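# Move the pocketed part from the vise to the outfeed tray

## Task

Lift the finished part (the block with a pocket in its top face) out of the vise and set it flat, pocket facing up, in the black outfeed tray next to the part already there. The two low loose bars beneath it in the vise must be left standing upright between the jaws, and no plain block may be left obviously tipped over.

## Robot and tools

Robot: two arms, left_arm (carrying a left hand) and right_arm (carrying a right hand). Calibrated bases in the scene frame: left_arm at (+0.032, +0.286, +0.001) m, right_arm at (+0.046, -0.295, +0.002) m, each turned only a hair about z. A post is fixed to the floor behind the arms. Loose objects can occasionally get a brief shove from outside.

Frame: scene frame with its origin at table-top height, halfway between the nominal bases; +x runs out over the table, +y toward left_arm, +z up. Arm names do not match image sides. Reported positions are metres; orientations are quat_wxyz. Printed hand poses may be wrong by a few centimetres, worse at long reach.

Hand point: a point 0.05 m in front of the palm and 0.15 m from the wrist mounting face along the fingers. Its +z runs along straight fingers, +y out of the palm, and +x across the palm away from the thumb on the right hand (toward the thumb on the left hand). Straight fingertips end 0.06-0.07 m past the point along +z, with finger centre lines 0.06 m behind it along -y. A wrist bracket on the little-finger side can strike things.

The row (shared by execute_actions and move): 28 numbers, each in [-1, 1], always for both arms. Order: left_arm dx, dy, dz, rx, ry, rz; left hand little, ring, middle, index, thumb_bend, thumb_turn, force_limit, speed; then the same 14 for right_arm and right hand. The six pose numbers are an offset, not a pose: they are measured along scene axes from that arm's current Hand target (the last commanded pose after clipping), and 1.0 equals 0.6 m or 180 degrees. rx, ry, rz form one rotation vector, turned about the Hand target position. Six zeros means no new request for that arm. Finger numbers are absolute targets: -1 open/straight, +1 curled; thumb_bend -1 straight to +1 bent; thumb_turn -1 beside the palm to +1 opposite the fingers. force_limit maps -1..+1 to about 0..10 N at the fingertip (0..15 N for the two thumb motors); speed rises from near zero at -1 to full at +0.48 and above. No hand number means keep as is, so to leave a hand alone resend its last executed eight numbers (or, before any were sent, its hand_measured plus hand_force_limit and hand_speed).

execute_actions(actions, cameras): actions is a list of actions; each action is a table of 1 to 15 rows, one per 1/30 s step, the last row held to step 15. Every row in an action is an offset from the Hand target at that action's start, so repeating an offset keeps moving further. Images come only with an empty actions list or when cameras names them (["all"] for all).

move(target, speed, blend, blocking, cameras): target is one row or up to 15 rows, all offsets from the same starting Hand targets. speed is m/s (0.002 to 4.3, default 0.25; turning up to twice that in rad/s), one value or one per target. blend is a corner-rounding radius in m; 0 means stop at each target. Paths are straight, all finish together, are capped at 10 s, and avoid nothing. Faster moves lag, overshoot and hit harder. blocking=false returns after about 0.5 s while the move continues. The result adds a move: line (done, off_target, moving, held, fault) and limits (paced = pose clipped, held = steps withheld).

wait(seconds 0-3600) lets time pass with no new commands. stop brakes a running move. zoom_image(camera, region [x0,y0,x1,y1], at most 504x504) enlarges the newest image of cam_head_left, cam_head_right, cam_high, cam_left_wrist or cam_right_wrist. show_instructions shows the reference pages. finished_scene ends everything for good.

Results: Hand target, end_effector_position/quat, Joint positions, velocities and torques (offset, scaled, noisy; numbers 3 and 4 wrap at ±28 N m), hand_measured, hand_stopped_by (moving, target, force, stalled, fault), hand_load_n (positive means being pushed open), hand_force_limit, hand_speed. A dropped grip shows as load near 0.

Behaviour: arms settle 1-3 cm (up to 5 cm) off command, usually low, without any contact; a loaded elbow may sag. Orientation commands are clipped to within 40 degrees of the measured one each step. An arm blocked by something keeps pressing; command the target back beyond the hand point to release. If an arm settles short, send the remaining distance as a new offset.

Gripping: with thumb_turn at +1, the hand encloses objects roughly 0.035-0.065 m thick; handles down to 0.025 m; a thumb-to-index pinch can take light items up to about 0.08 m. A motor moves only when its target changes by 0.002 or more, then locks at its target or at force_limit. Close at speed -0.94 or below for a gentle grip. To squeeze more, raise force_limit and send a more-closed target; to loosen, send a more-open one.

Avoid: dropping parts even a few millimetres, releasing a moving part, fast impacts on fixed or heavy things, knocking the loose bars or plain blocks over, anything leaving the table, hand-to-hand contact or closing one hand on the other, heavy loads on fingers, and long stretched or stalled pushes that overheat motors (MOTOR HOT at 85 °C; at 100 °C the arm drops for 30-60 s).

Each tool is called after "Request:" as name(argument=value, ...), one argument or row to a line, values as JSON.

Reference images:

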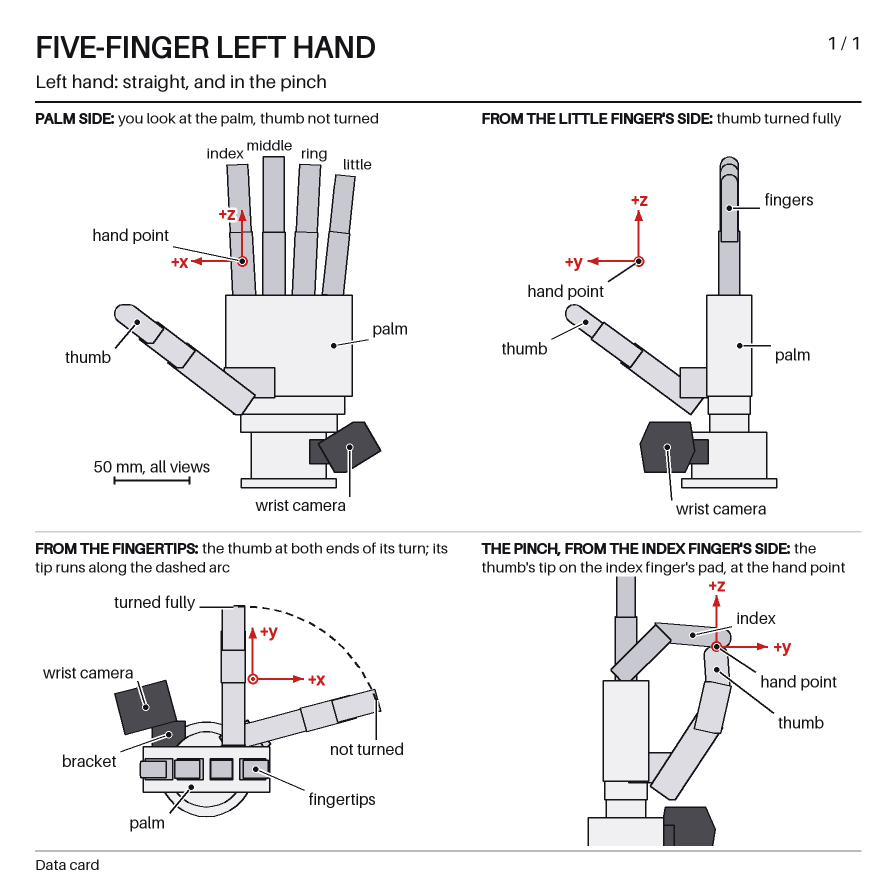

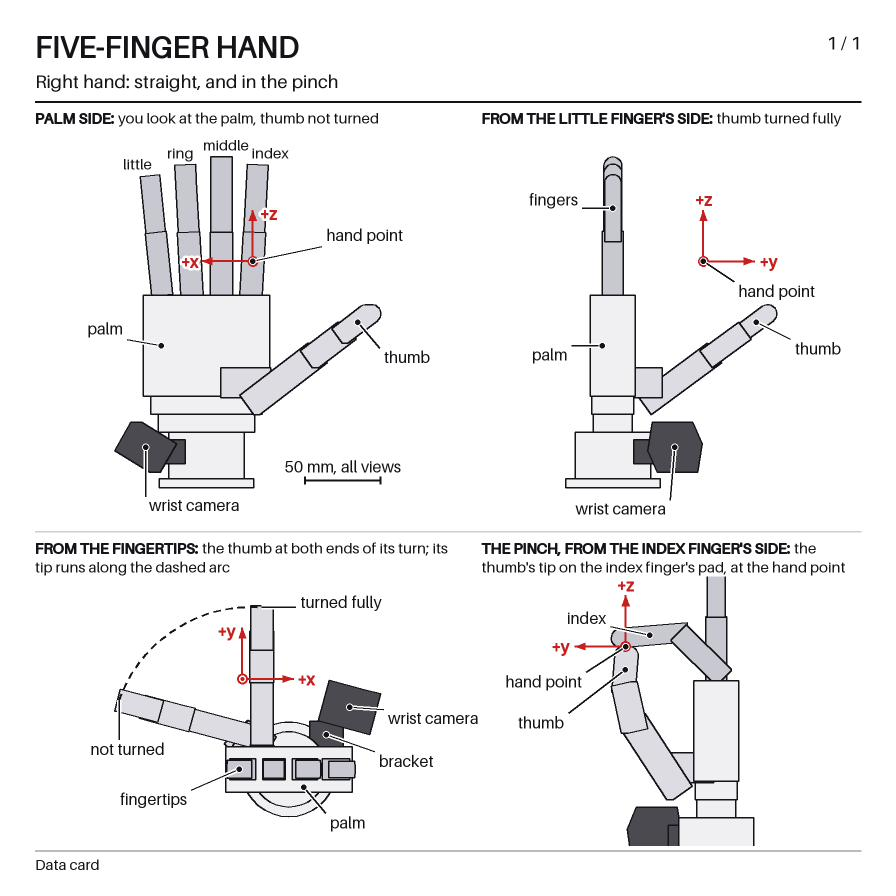

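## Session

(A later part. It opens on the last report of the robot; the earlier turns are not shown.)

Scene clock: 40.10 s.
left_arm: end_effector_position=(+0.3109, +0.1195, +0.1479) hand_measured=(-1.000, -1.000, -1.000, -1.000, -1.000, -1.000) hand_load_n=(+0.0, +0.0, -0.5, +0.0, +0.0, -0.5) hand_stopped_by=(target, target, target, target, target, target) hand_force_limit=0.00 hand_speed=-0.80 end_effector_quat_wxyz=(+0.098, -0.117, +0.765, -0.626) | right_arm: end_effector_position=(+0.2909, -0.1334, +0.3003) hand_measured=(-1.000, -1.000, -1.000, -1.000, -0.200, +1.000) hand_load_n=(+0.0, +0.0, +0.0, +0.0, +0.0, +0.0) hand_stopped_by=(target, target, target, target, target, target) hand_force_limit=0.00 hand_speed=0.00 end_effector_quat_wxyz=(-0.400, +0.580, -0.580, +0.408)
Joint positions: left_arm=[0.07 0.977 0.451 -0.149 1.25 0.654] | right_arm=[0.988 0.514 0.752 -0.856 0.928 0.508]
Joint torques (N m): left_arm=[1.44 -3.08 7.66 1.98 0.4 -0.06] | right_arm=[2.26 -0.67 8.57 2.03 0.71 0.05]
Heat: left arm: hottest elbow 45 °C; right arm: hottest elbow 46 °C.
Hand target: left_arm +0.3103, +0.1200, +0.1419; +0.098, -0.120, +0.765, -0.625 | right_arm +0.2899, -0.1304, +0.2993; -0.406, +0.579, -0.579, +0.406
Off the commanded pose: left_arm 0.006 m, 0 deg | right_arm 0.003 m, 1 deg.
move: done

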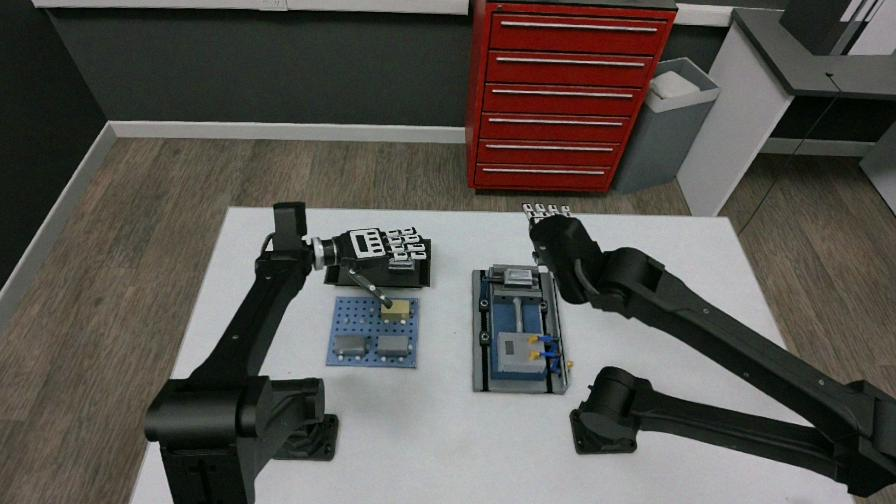

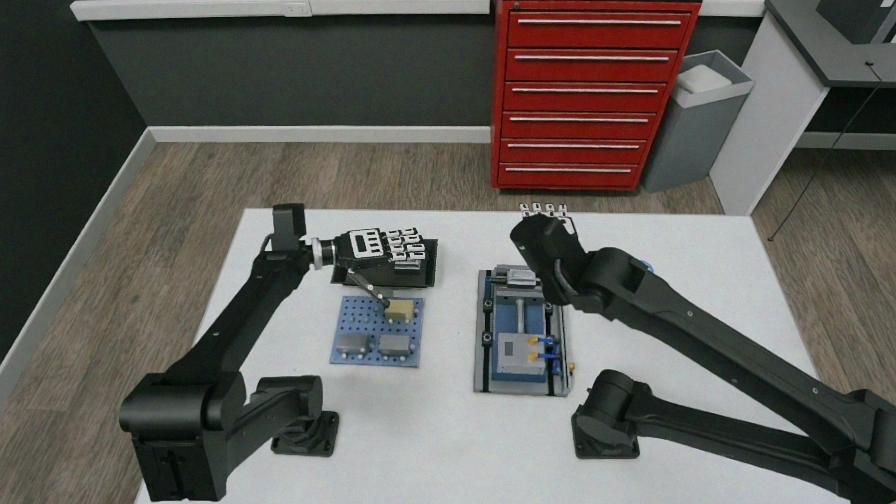

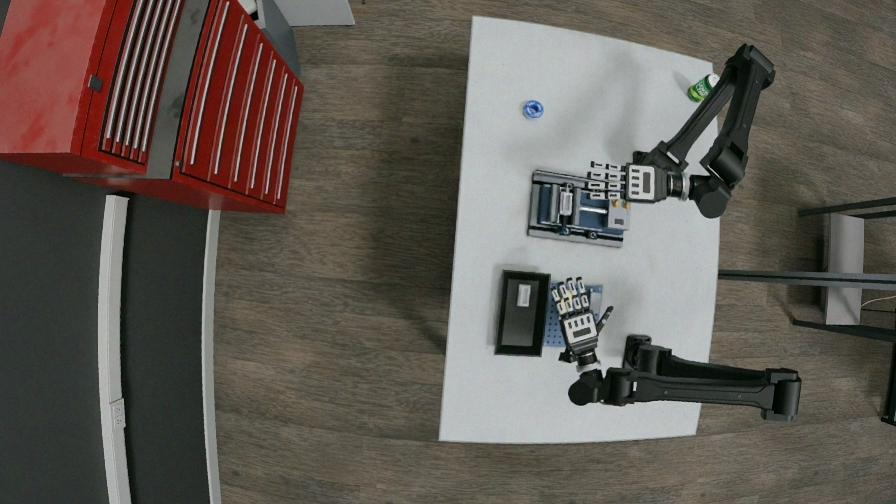

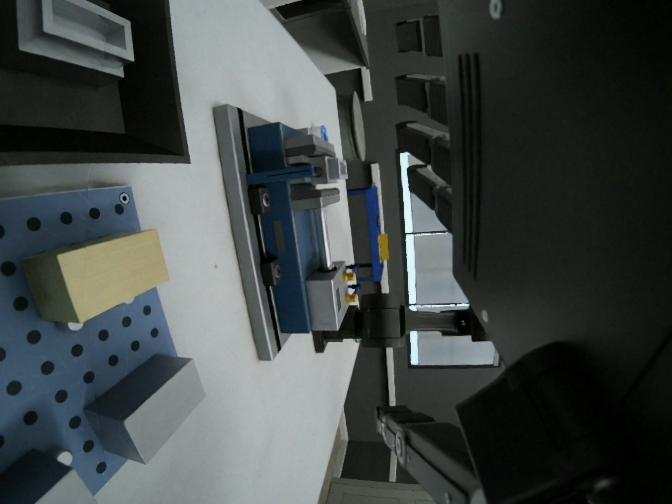

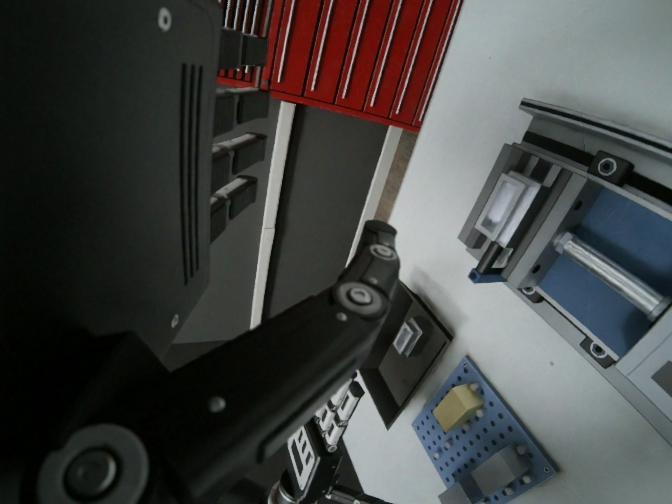

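Request:
move(
  target=[0,0,0,0,0,0,-1,-1,-1,-1,-1,-1,0,-0.8, 0.075,-0.003,-0.175,0,0,0,-1,-1,-1,-1,-0.2,1,0,0],
  speed=0.15,
  cameras=["all"],
)

Request:
zoom_image(
  camera="cam_left_wrist",
  region=[220, 90, 420, 290],
)

Request:
zoom_image(
  camera="cam_right_wrist",
  region=[200, 60, 560, 420],
)

Scene clock: 44.47 s.
left_arm: end_effector_position=(+0.3110, +0.1195, +0.1479) hand_measured=(-1.000, -1.000, -1.000, -1.000, -1.000, -1.000) hand_load_n=(+0.0, +0.0, +0.0, -0.5, +0.0, +0.0) hand_stopped_by=(target, target, target, target, target, target) hand_force_limit=0.00 hand_speed=-0.80 end_effector_quat_wxyz=(+0.099, -0.116, +0.765, -0.626) | right_arm: end_effector_position=(+0.3325, -0.1290, +0.1961) hand_measured=(-1.000, -1.000, -1.000, -1.000, -0.200, +1.000) hand_load_n=(+0.0, +0.0, +0.0, +0.0, +0.0, +0.0) hand_stopped_by=(target, target, target, target, target, target) hand_force_limit=0.00 hand_speed=0.00 end_effector_quat_wxyz=(-0.408, +0.580, -0.580, +0.401)
Joint positions: left_arm=[0.07 0.977 0.451 -0.148 1.25 0.654] | right_arm=[0.795 0.562 0.465 -0.393 0.749 0.357]
Joint torques (N m): left_arm=[1.49 -2.9 7.66 1.88 0.4 -0.07] | right_arm=[0.38 -1.2 9.01 2.02 0.36 -0.1]
Heat: left arm: hottest elbow 44 °C; right arm: hottest elbow 46 °C.
Hand target: left_arm +0.3103, +0.1200, +0.1419; +0.098, -0.120, +0.765, -0.625 | right_arm +0.3350, -0.1323, +0.1943; -0.406, +0.579, -0.579, +0.406
Off the commanded pose: left_arm 0.006 m, 0 deg | right_arm 0.004 m, 1 deg.
move: done

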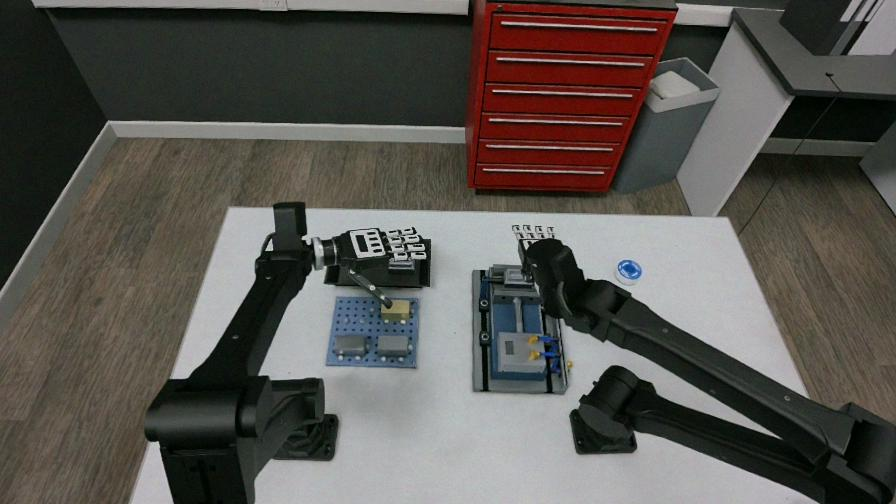

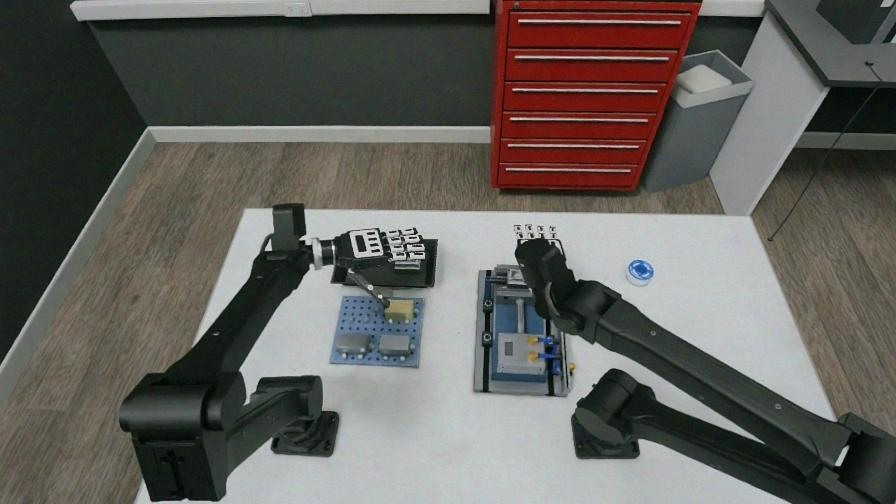

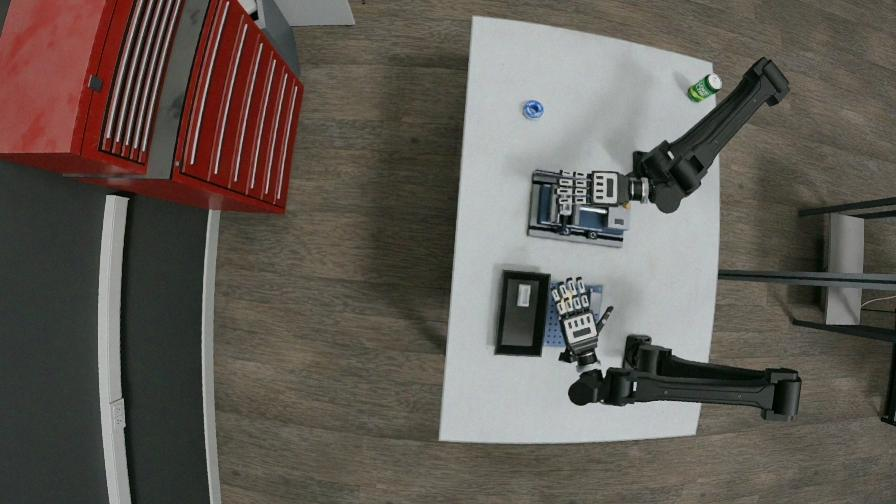

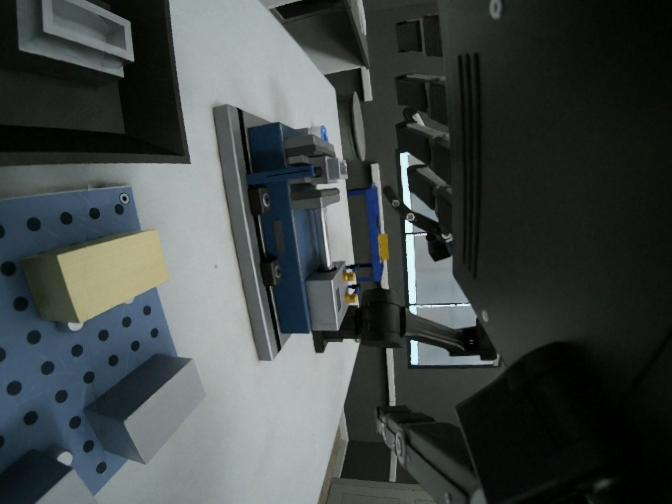

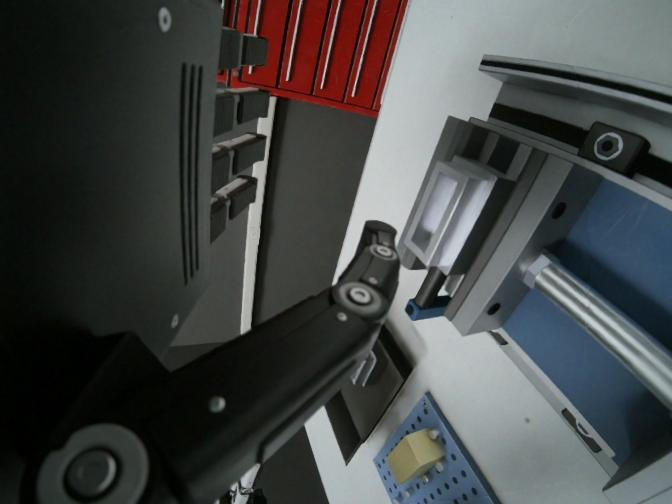

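Scaled by 2.520 from the camera's image (finer frame: 960x720).

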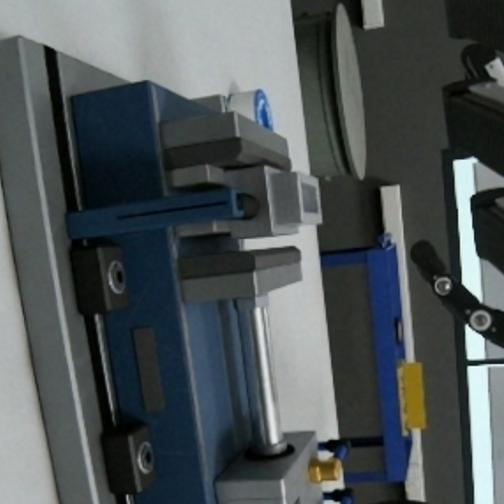

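Scaled by 1.400 from the camera's image (finer frame: 960x720).

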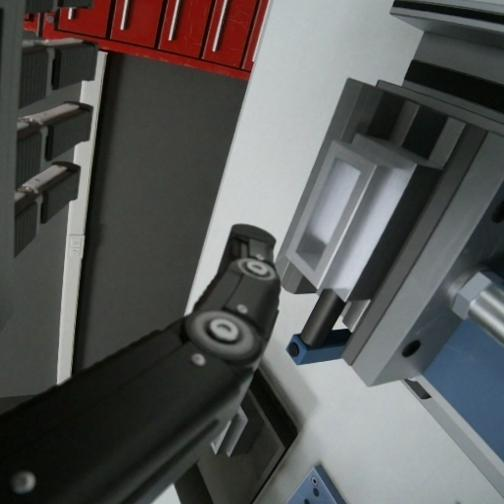

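Request:
zoom_image(
  camera="cam_high",
  region=[530, 155, 640, 250],
)

Request:
zoom_image(
  camera="cam_head_left",
  region=[460, 210, 600, 320],
)

Scaled by 4.582 from the camera's image (finer frame: 1280x720).

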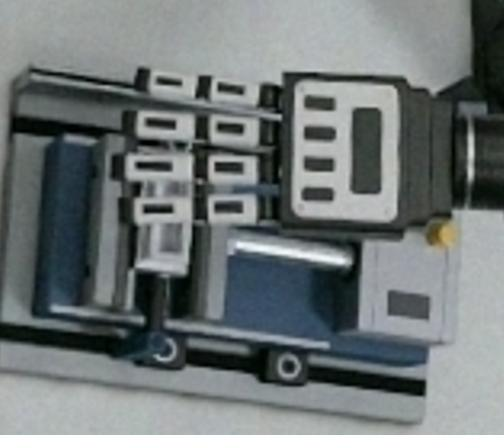

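Scaled by 3.600 from the camera's image (finer frame: 1280x720).

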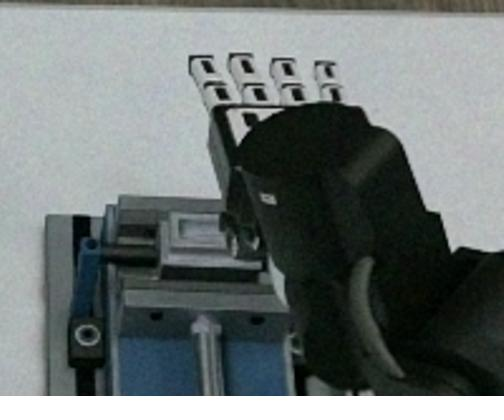

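Request:
move(
  target=[0,0,0,0,0,0,-1,-1,-1,-1,-1,-1,0,-0.8, 0.013,0.007,-0.063,0,0,-0.011,-1,-1,-1,-1,-0.2,1,0,0],
  speed=0.1,
  cameras=["all"],
)

Request:
zoom_image(
  camera="cam_left_wrist",
  region=[260, 120, 420, 240],
)

Request:
zoom_image(
  camera="cam_head_left",
  region=[480, 230, 570, 310],
)

Request:
zoom_image(
  camera="cam_right_wrist",
  region=[300, 60, 560, 320],
)

Request:
zoom_image(
  camera="cam_high",
  region=[530, 155, 640, 250],
)

Scene clock: 51.00 s.
left_arm: end_effector_position=(+0.3110, +0.1195, +0.1479) hand_measured=(-1.000, -1.000, -1.000, -1.000, -1.000, -1.000) hand_load_n=(+0.0, +0.0, -0.5, +0.0, +0.0, -0.5) hand_stopped_by=(target, target, target, target, target, target) hand_force_limit=0.00 hand_speed=-0.80 end_effector_quat_wxyz=(+0.099, -0.116, +0.765, -0.626) | right_arm: end_effector_position=(+0.3416, -0.1276, +0.1576) hand_measured=(-1.000, -1.000, -1.000, -1.000, -0.200, +1.000) hand_load_n=(+0.0, +0.0, +0.0, -0.5, +0.0, +0.0) hand_stopped_by=(target, target, target, target, target, target) hand_force_limit=0.00 hand_speed=0.00 end_effector_quat_wxyz=(-0.395, +0.577, -0.584, +0.414)
Joint positions: left_arm=[0.07 0.977 0.451 -0.148 1.25 0.654] | right_arm=[0.795 0.65 0.392 -0.252 0.781 0.357]
Joint torques (N m): left_arm=[1.32 -3.14 7.71 1.85 0.41 -0.07] | right_arm=[0.97 -1.67 8.51 2.11 0.61 0.14]
Heat: left arm: hottest elbow 44 °C; right arm: hottest elbow 46 °C.
Hand target: left_arm +0.3103, +0.1200, +0.1419; +0.098, -0.120, +0.765, -0.625 | right_arm +0.3428, -0.1281, +0.1565; -0.399, +0.569, -0.589, +0.413
Off the commanded pose: left_arm 0.006 m, 0 deg | right_arm 0.002 m, 1 deg.
move: done

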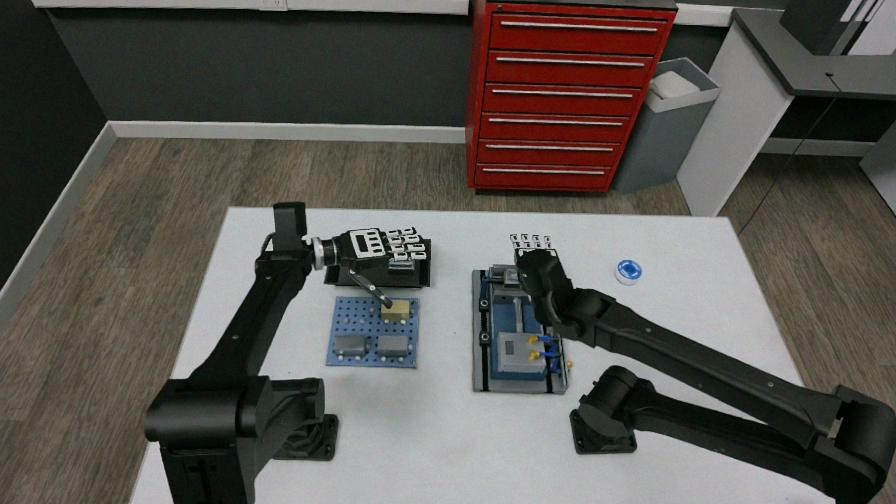

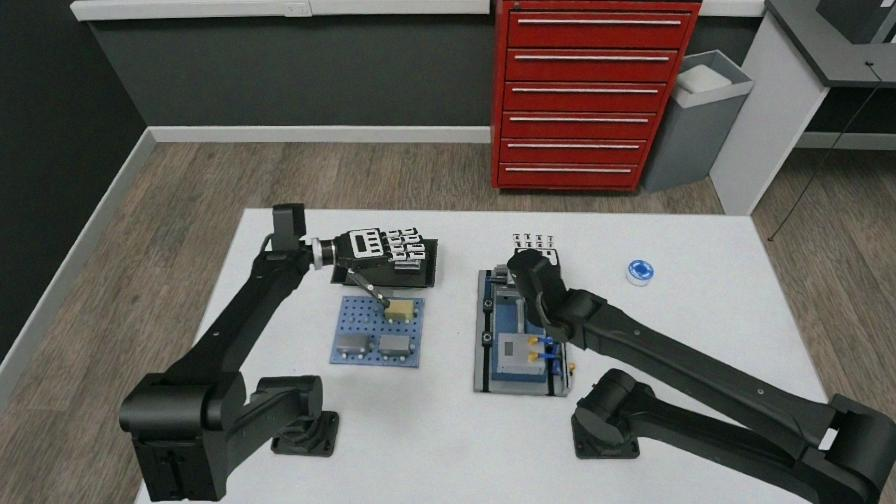

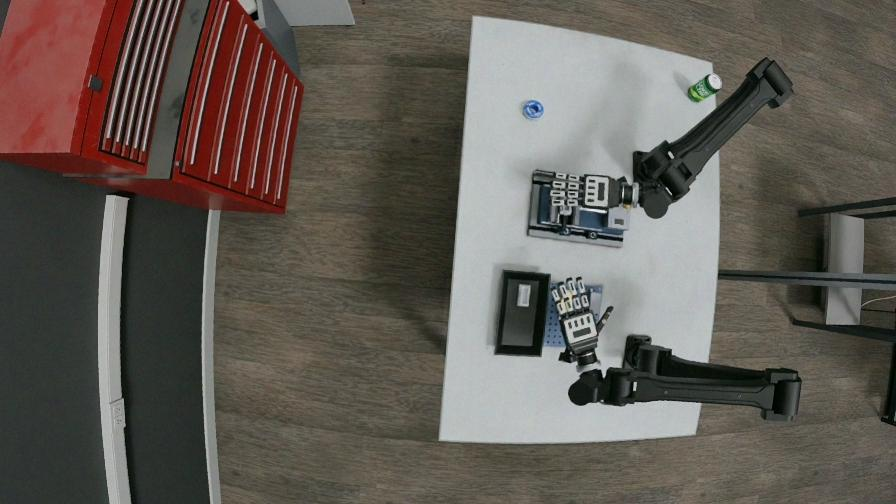

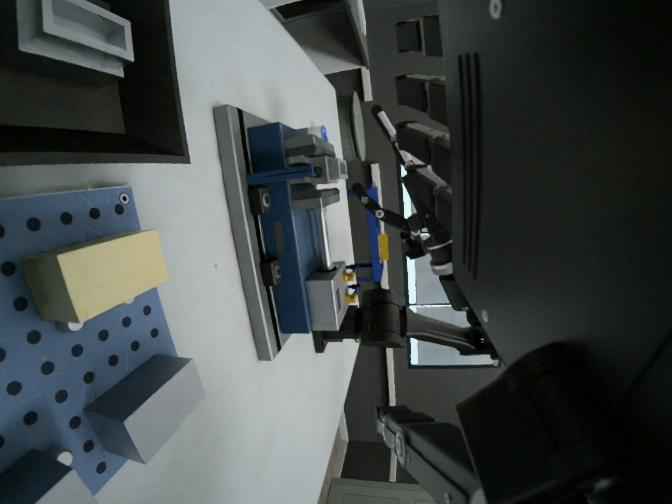

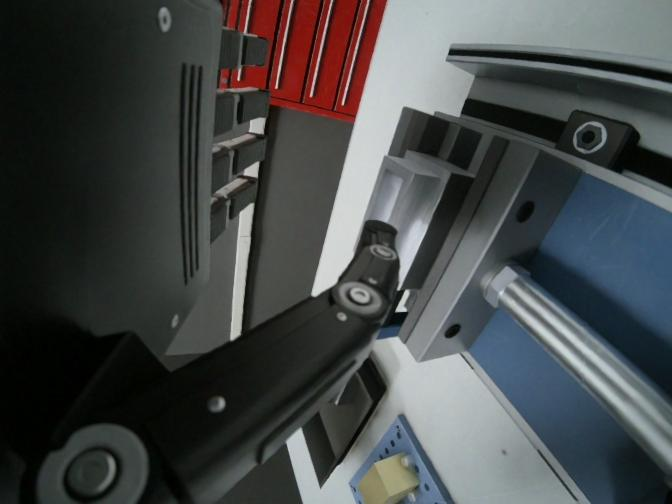

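Scaled by 3.150 from the camera's image (finer frame: 960x720).

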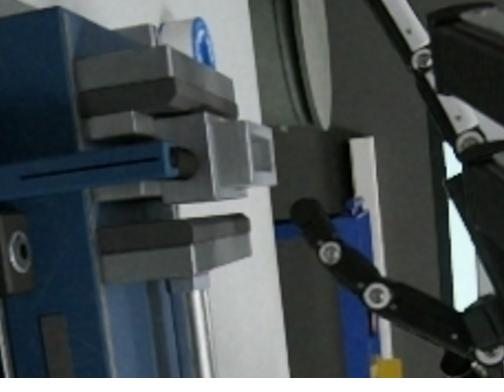

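Scaled by 5.600 from the camera's image (finer frame: 1280x720).

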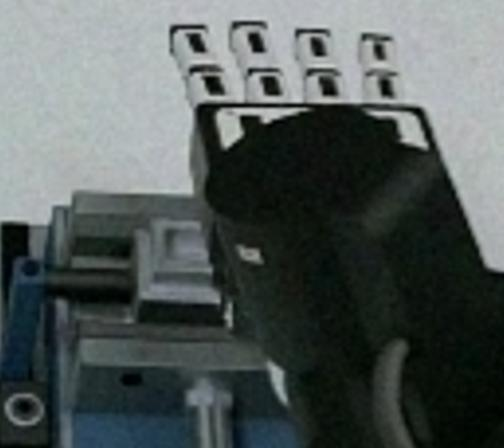

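Scaled by 1.938 from the camera's image (finer frame: 960x720).

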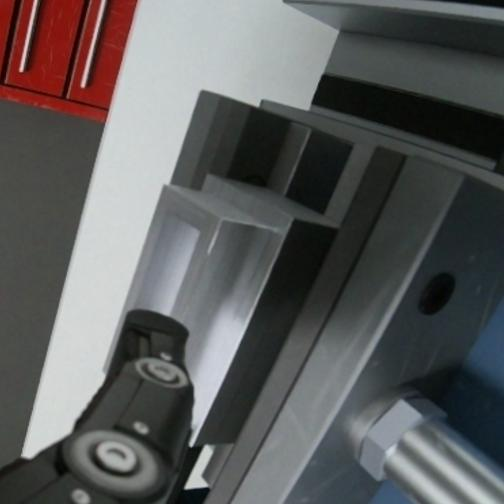

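Scaled by 4.582 from the camera's image (finer frame: 1280x720).

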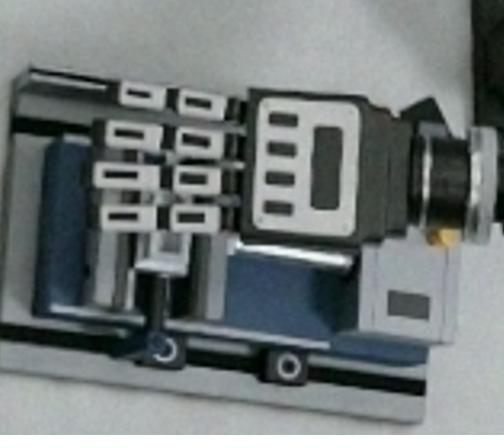

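Request:
move(
  target=[0,0,0,0,0,0,-1,-1,-1,-1,-1,-1,0,-0.8, 0,0.007,-0.025,0,0,0,-1,-1,-1,-1,-0.2,1,0,0],
  speed=0.05,
  cameras=["all"],
)

Request:
zoom_image(
  camera="cam_left_wrist",
  region=[260, 120, 420, 240],
)

Request:
zoom_image(
  camera="cam_right_wrist",
  region=[300, 60, 560, 320],
)

Scene clock: 53.40 s.
left_arm: end_effector_position=(+0.3110, +0.1195, +0.1479) hand_measured=(-1.000, -1.000, -1.000, -1.000, -1.000, -1.000) hand_load_n=(+0.0, +0.0, +0.0, +0.0, +0.0, -0.5) hand_stopped_by=(target, target, target, target, target, target) hand_force_limit=0.00 hand_speed=-0.80 end_effector_quat_wxyz=(+0.099, -0.116, +0.765, -0.626) | right_arm: end_effector_position=(+0.3444, -0.1273, +0.1447) hand_measured=(-1.000, -1.000, -1.000, -1.000, -0.200, +1.000) hand_load_n=(+0.0, +0.0, +0.0, +0.0, +0.0, +0.0) hand_stopped_by=(target, target, target, target, target, target) hand_force_limit=0.00 hand_speed=0.00 end_effector_quat_wxyz=(-0.394, +0.571, -0.587, +0.417)
Joint positions: left_arm=[0.07 0.977 0.451 -0.148 1.25 0.654] | right_arm=[0.795 0.683 0.365 -0.193 0.793 0.365]
Joint torques (N m): left_arm=[1.38 -3.08 7.69 1.88 0.4 -0.06] | right_arm=[2.08 -1.85 8.43 2.04 0.63 0.18]
Heat: left arm: hottest elbow 44 °C; right arm: hottest elbow 46 °C.
Hand target: left_arm +0.3103, +0.1200, +0.1419; +0.098, -0.120, +0.765, -0.625 | right_arm +0.3428, -0.1239, +0.1415; -0.399, +0.569, -0.589, +0.413
Off the commanded pose: left_arm 0.006 m, 0 deg | right_arm 0.005 m, 1 deg.
move: done

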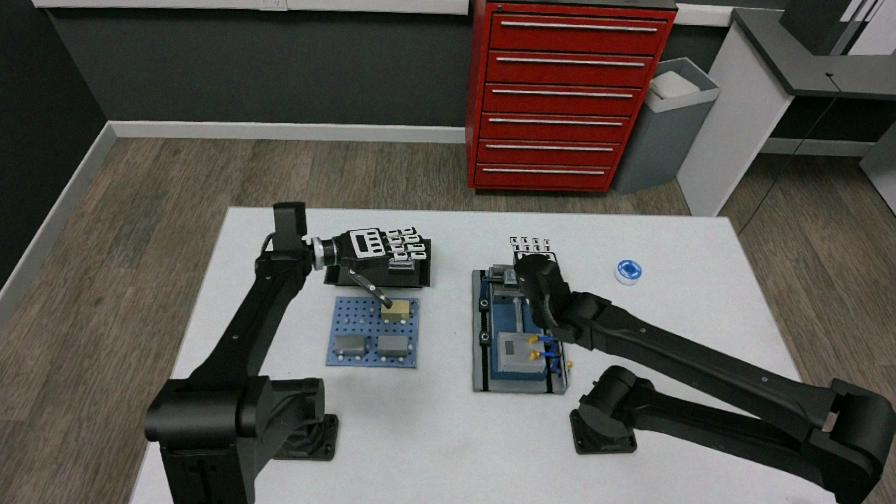

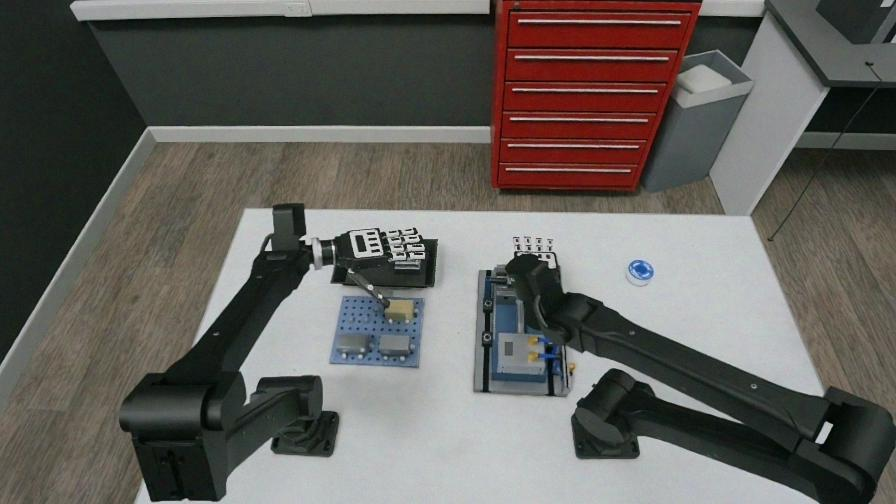

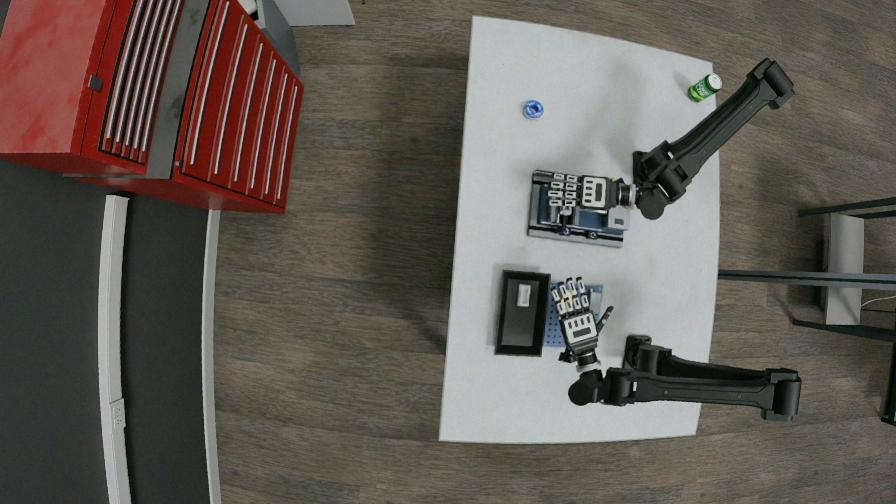

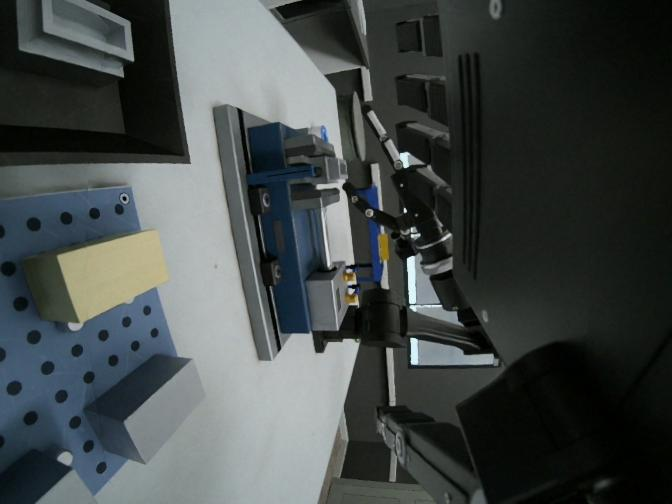

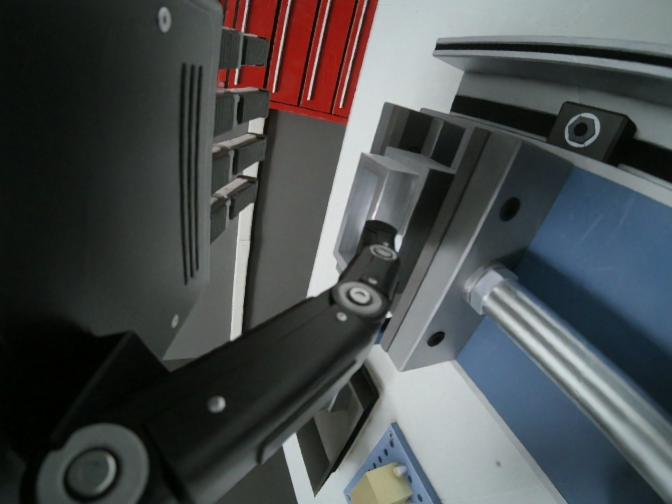

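Scaled by 3.150 from the camera's image (finer frame: 960x720).

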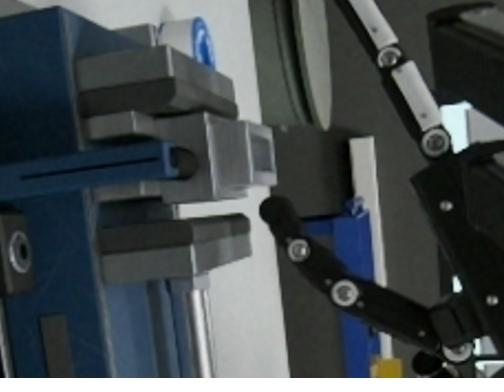

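Scaled by 1.938 from the camera's image (finer frame: 960x720).

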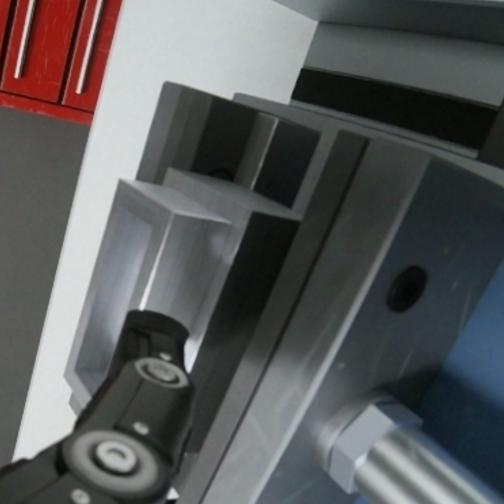

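Request:
move(
  target=[0,0,0,0,0,0,-1,-1,-1,-1,-1,-1,0,-0.8, -0.0045,0.0063,-0.012,0,0,0,-1,-1,-1,-1,-0.2,1,0,0],
  speed=0.05,
  cameras=["all"],
)

Request:
zoom_image(
  camera="cam_left_wrist",
  region=[260, 120, 420, 240],
)

Request:
zoom_image(
  camera="cam_right_wrist",
  region=[300, 60, 560, 320],
)

Scene clock: 55.93 s.
left_arm: end_effector_position=(+0.3110, +0.1195, +0.1479) hand_measured=(-1.000, -1.000, -1.000, -1.000, -1.000, -1.000) hand_load_n=(+0.0, +0.0, +0.0, +0.0, +0.0, -0.5) hand_stopped_by=(target, target, target, target, target, target) hand_force_limit=0.00 hand_speed=-0.80 end_effector_quat_wxyz=(+0.099, -0.116, +0.765, -0.626) | right_arm: end_effector_position=(+0.3424, -0.1239, +0.1384) hand_measured=(-1.000, -1.000, -1.000, -1.000, -0.200, +1.000) hand_load_n=(+0.0, -0.5, +0.0, -0.5, +0.0, +0.0) hand_stopped_by=(target, target, target, target, target, target) hand_force_limit=0.00 hand_speed=0.00 end_effector_quat_wxyz=(-0.394, +0.570, -0.588, +0.417)
Joint positions: left_arm=[0.07 0.977 0.451 -0.148 1.25 0.654] | right_arm=[0.816 0.7 0.354 -0.174 0.813 0.381]
Joint torques (N m): left_arm=[1.38 -2.9 7.71 1.87 0.41 -0.06] | right_arm=[2.55 -1.55 8.09 2.07 0.61 0.19]
Heat: left arm: hottest elbow 44 °C; right arm: hottest elbow 46 °C.
Hand target: left_arm +0.3103, +0.1200, +0.1419; +0.098, -0.120, +0.765, -0.625 | right_arm +0.3401, -0.1202, +0.1343; -0.399, +0.569, -0.589, +0.413
Off the commanded pose: left_arm 0.006 m, 0 deg | right_arm 0.006 m, 1 deg.
move: done

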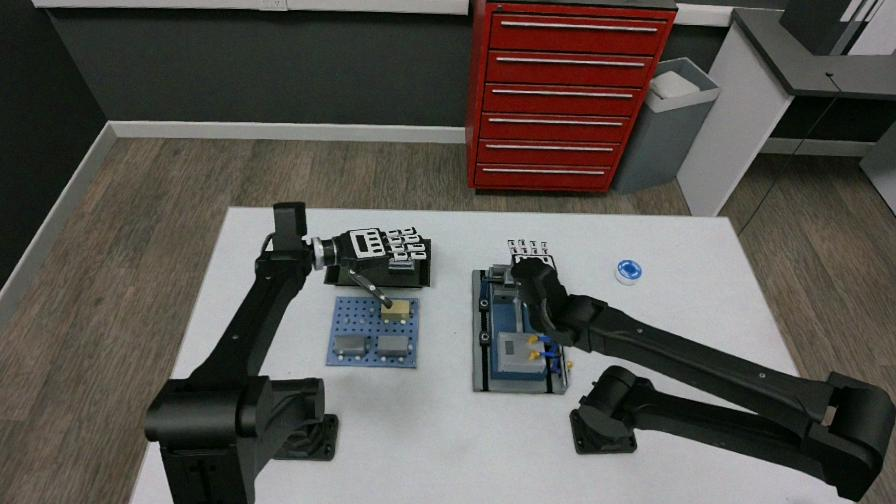

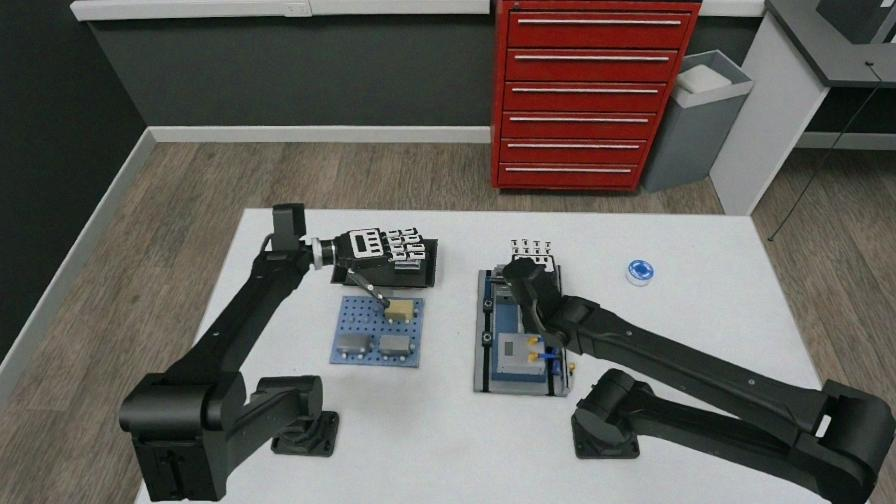

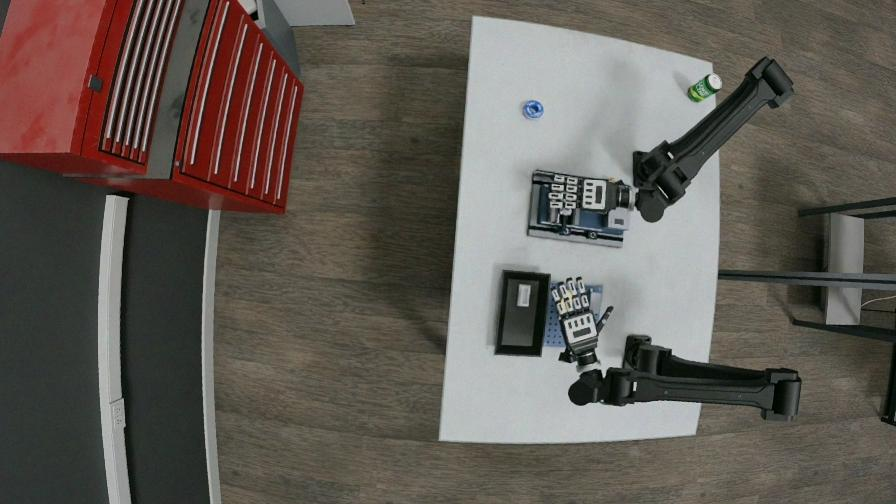

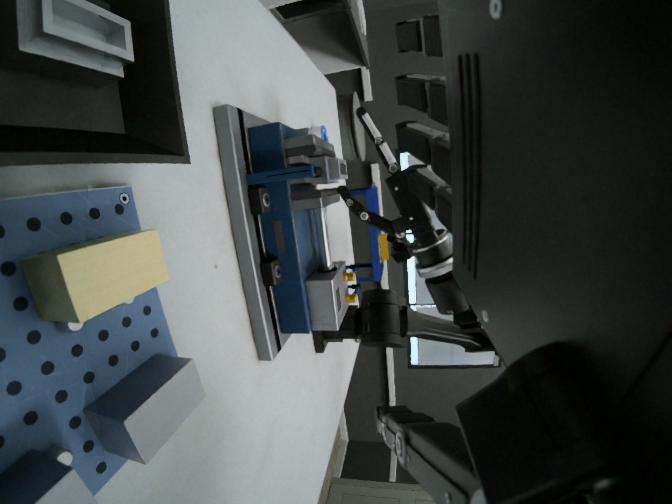

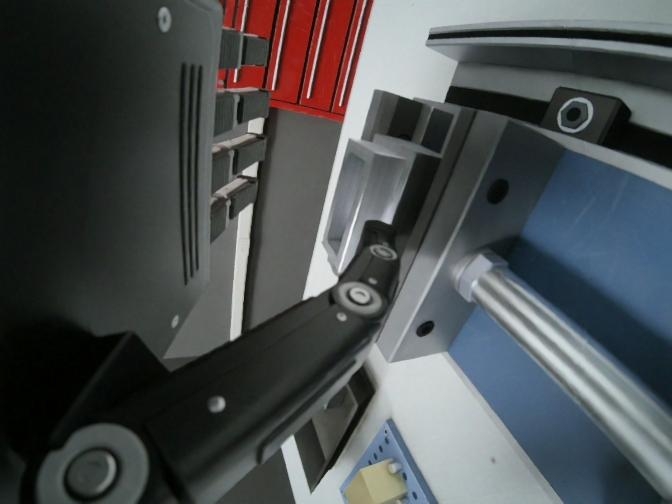

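Scaled by 3.150 from the camera's image (finer frame: 960x720).

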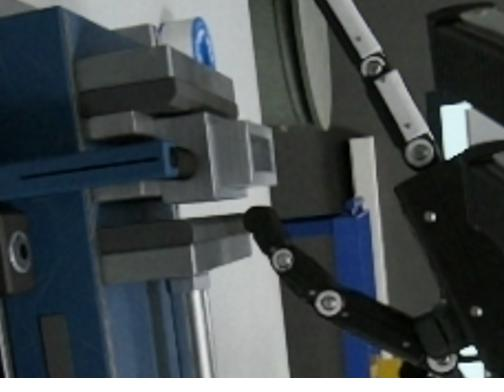

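Scaled by 1.938 from the camera's image (finer frame: 960x720).

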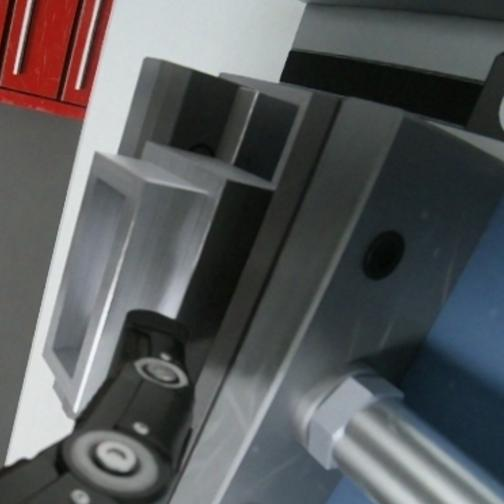

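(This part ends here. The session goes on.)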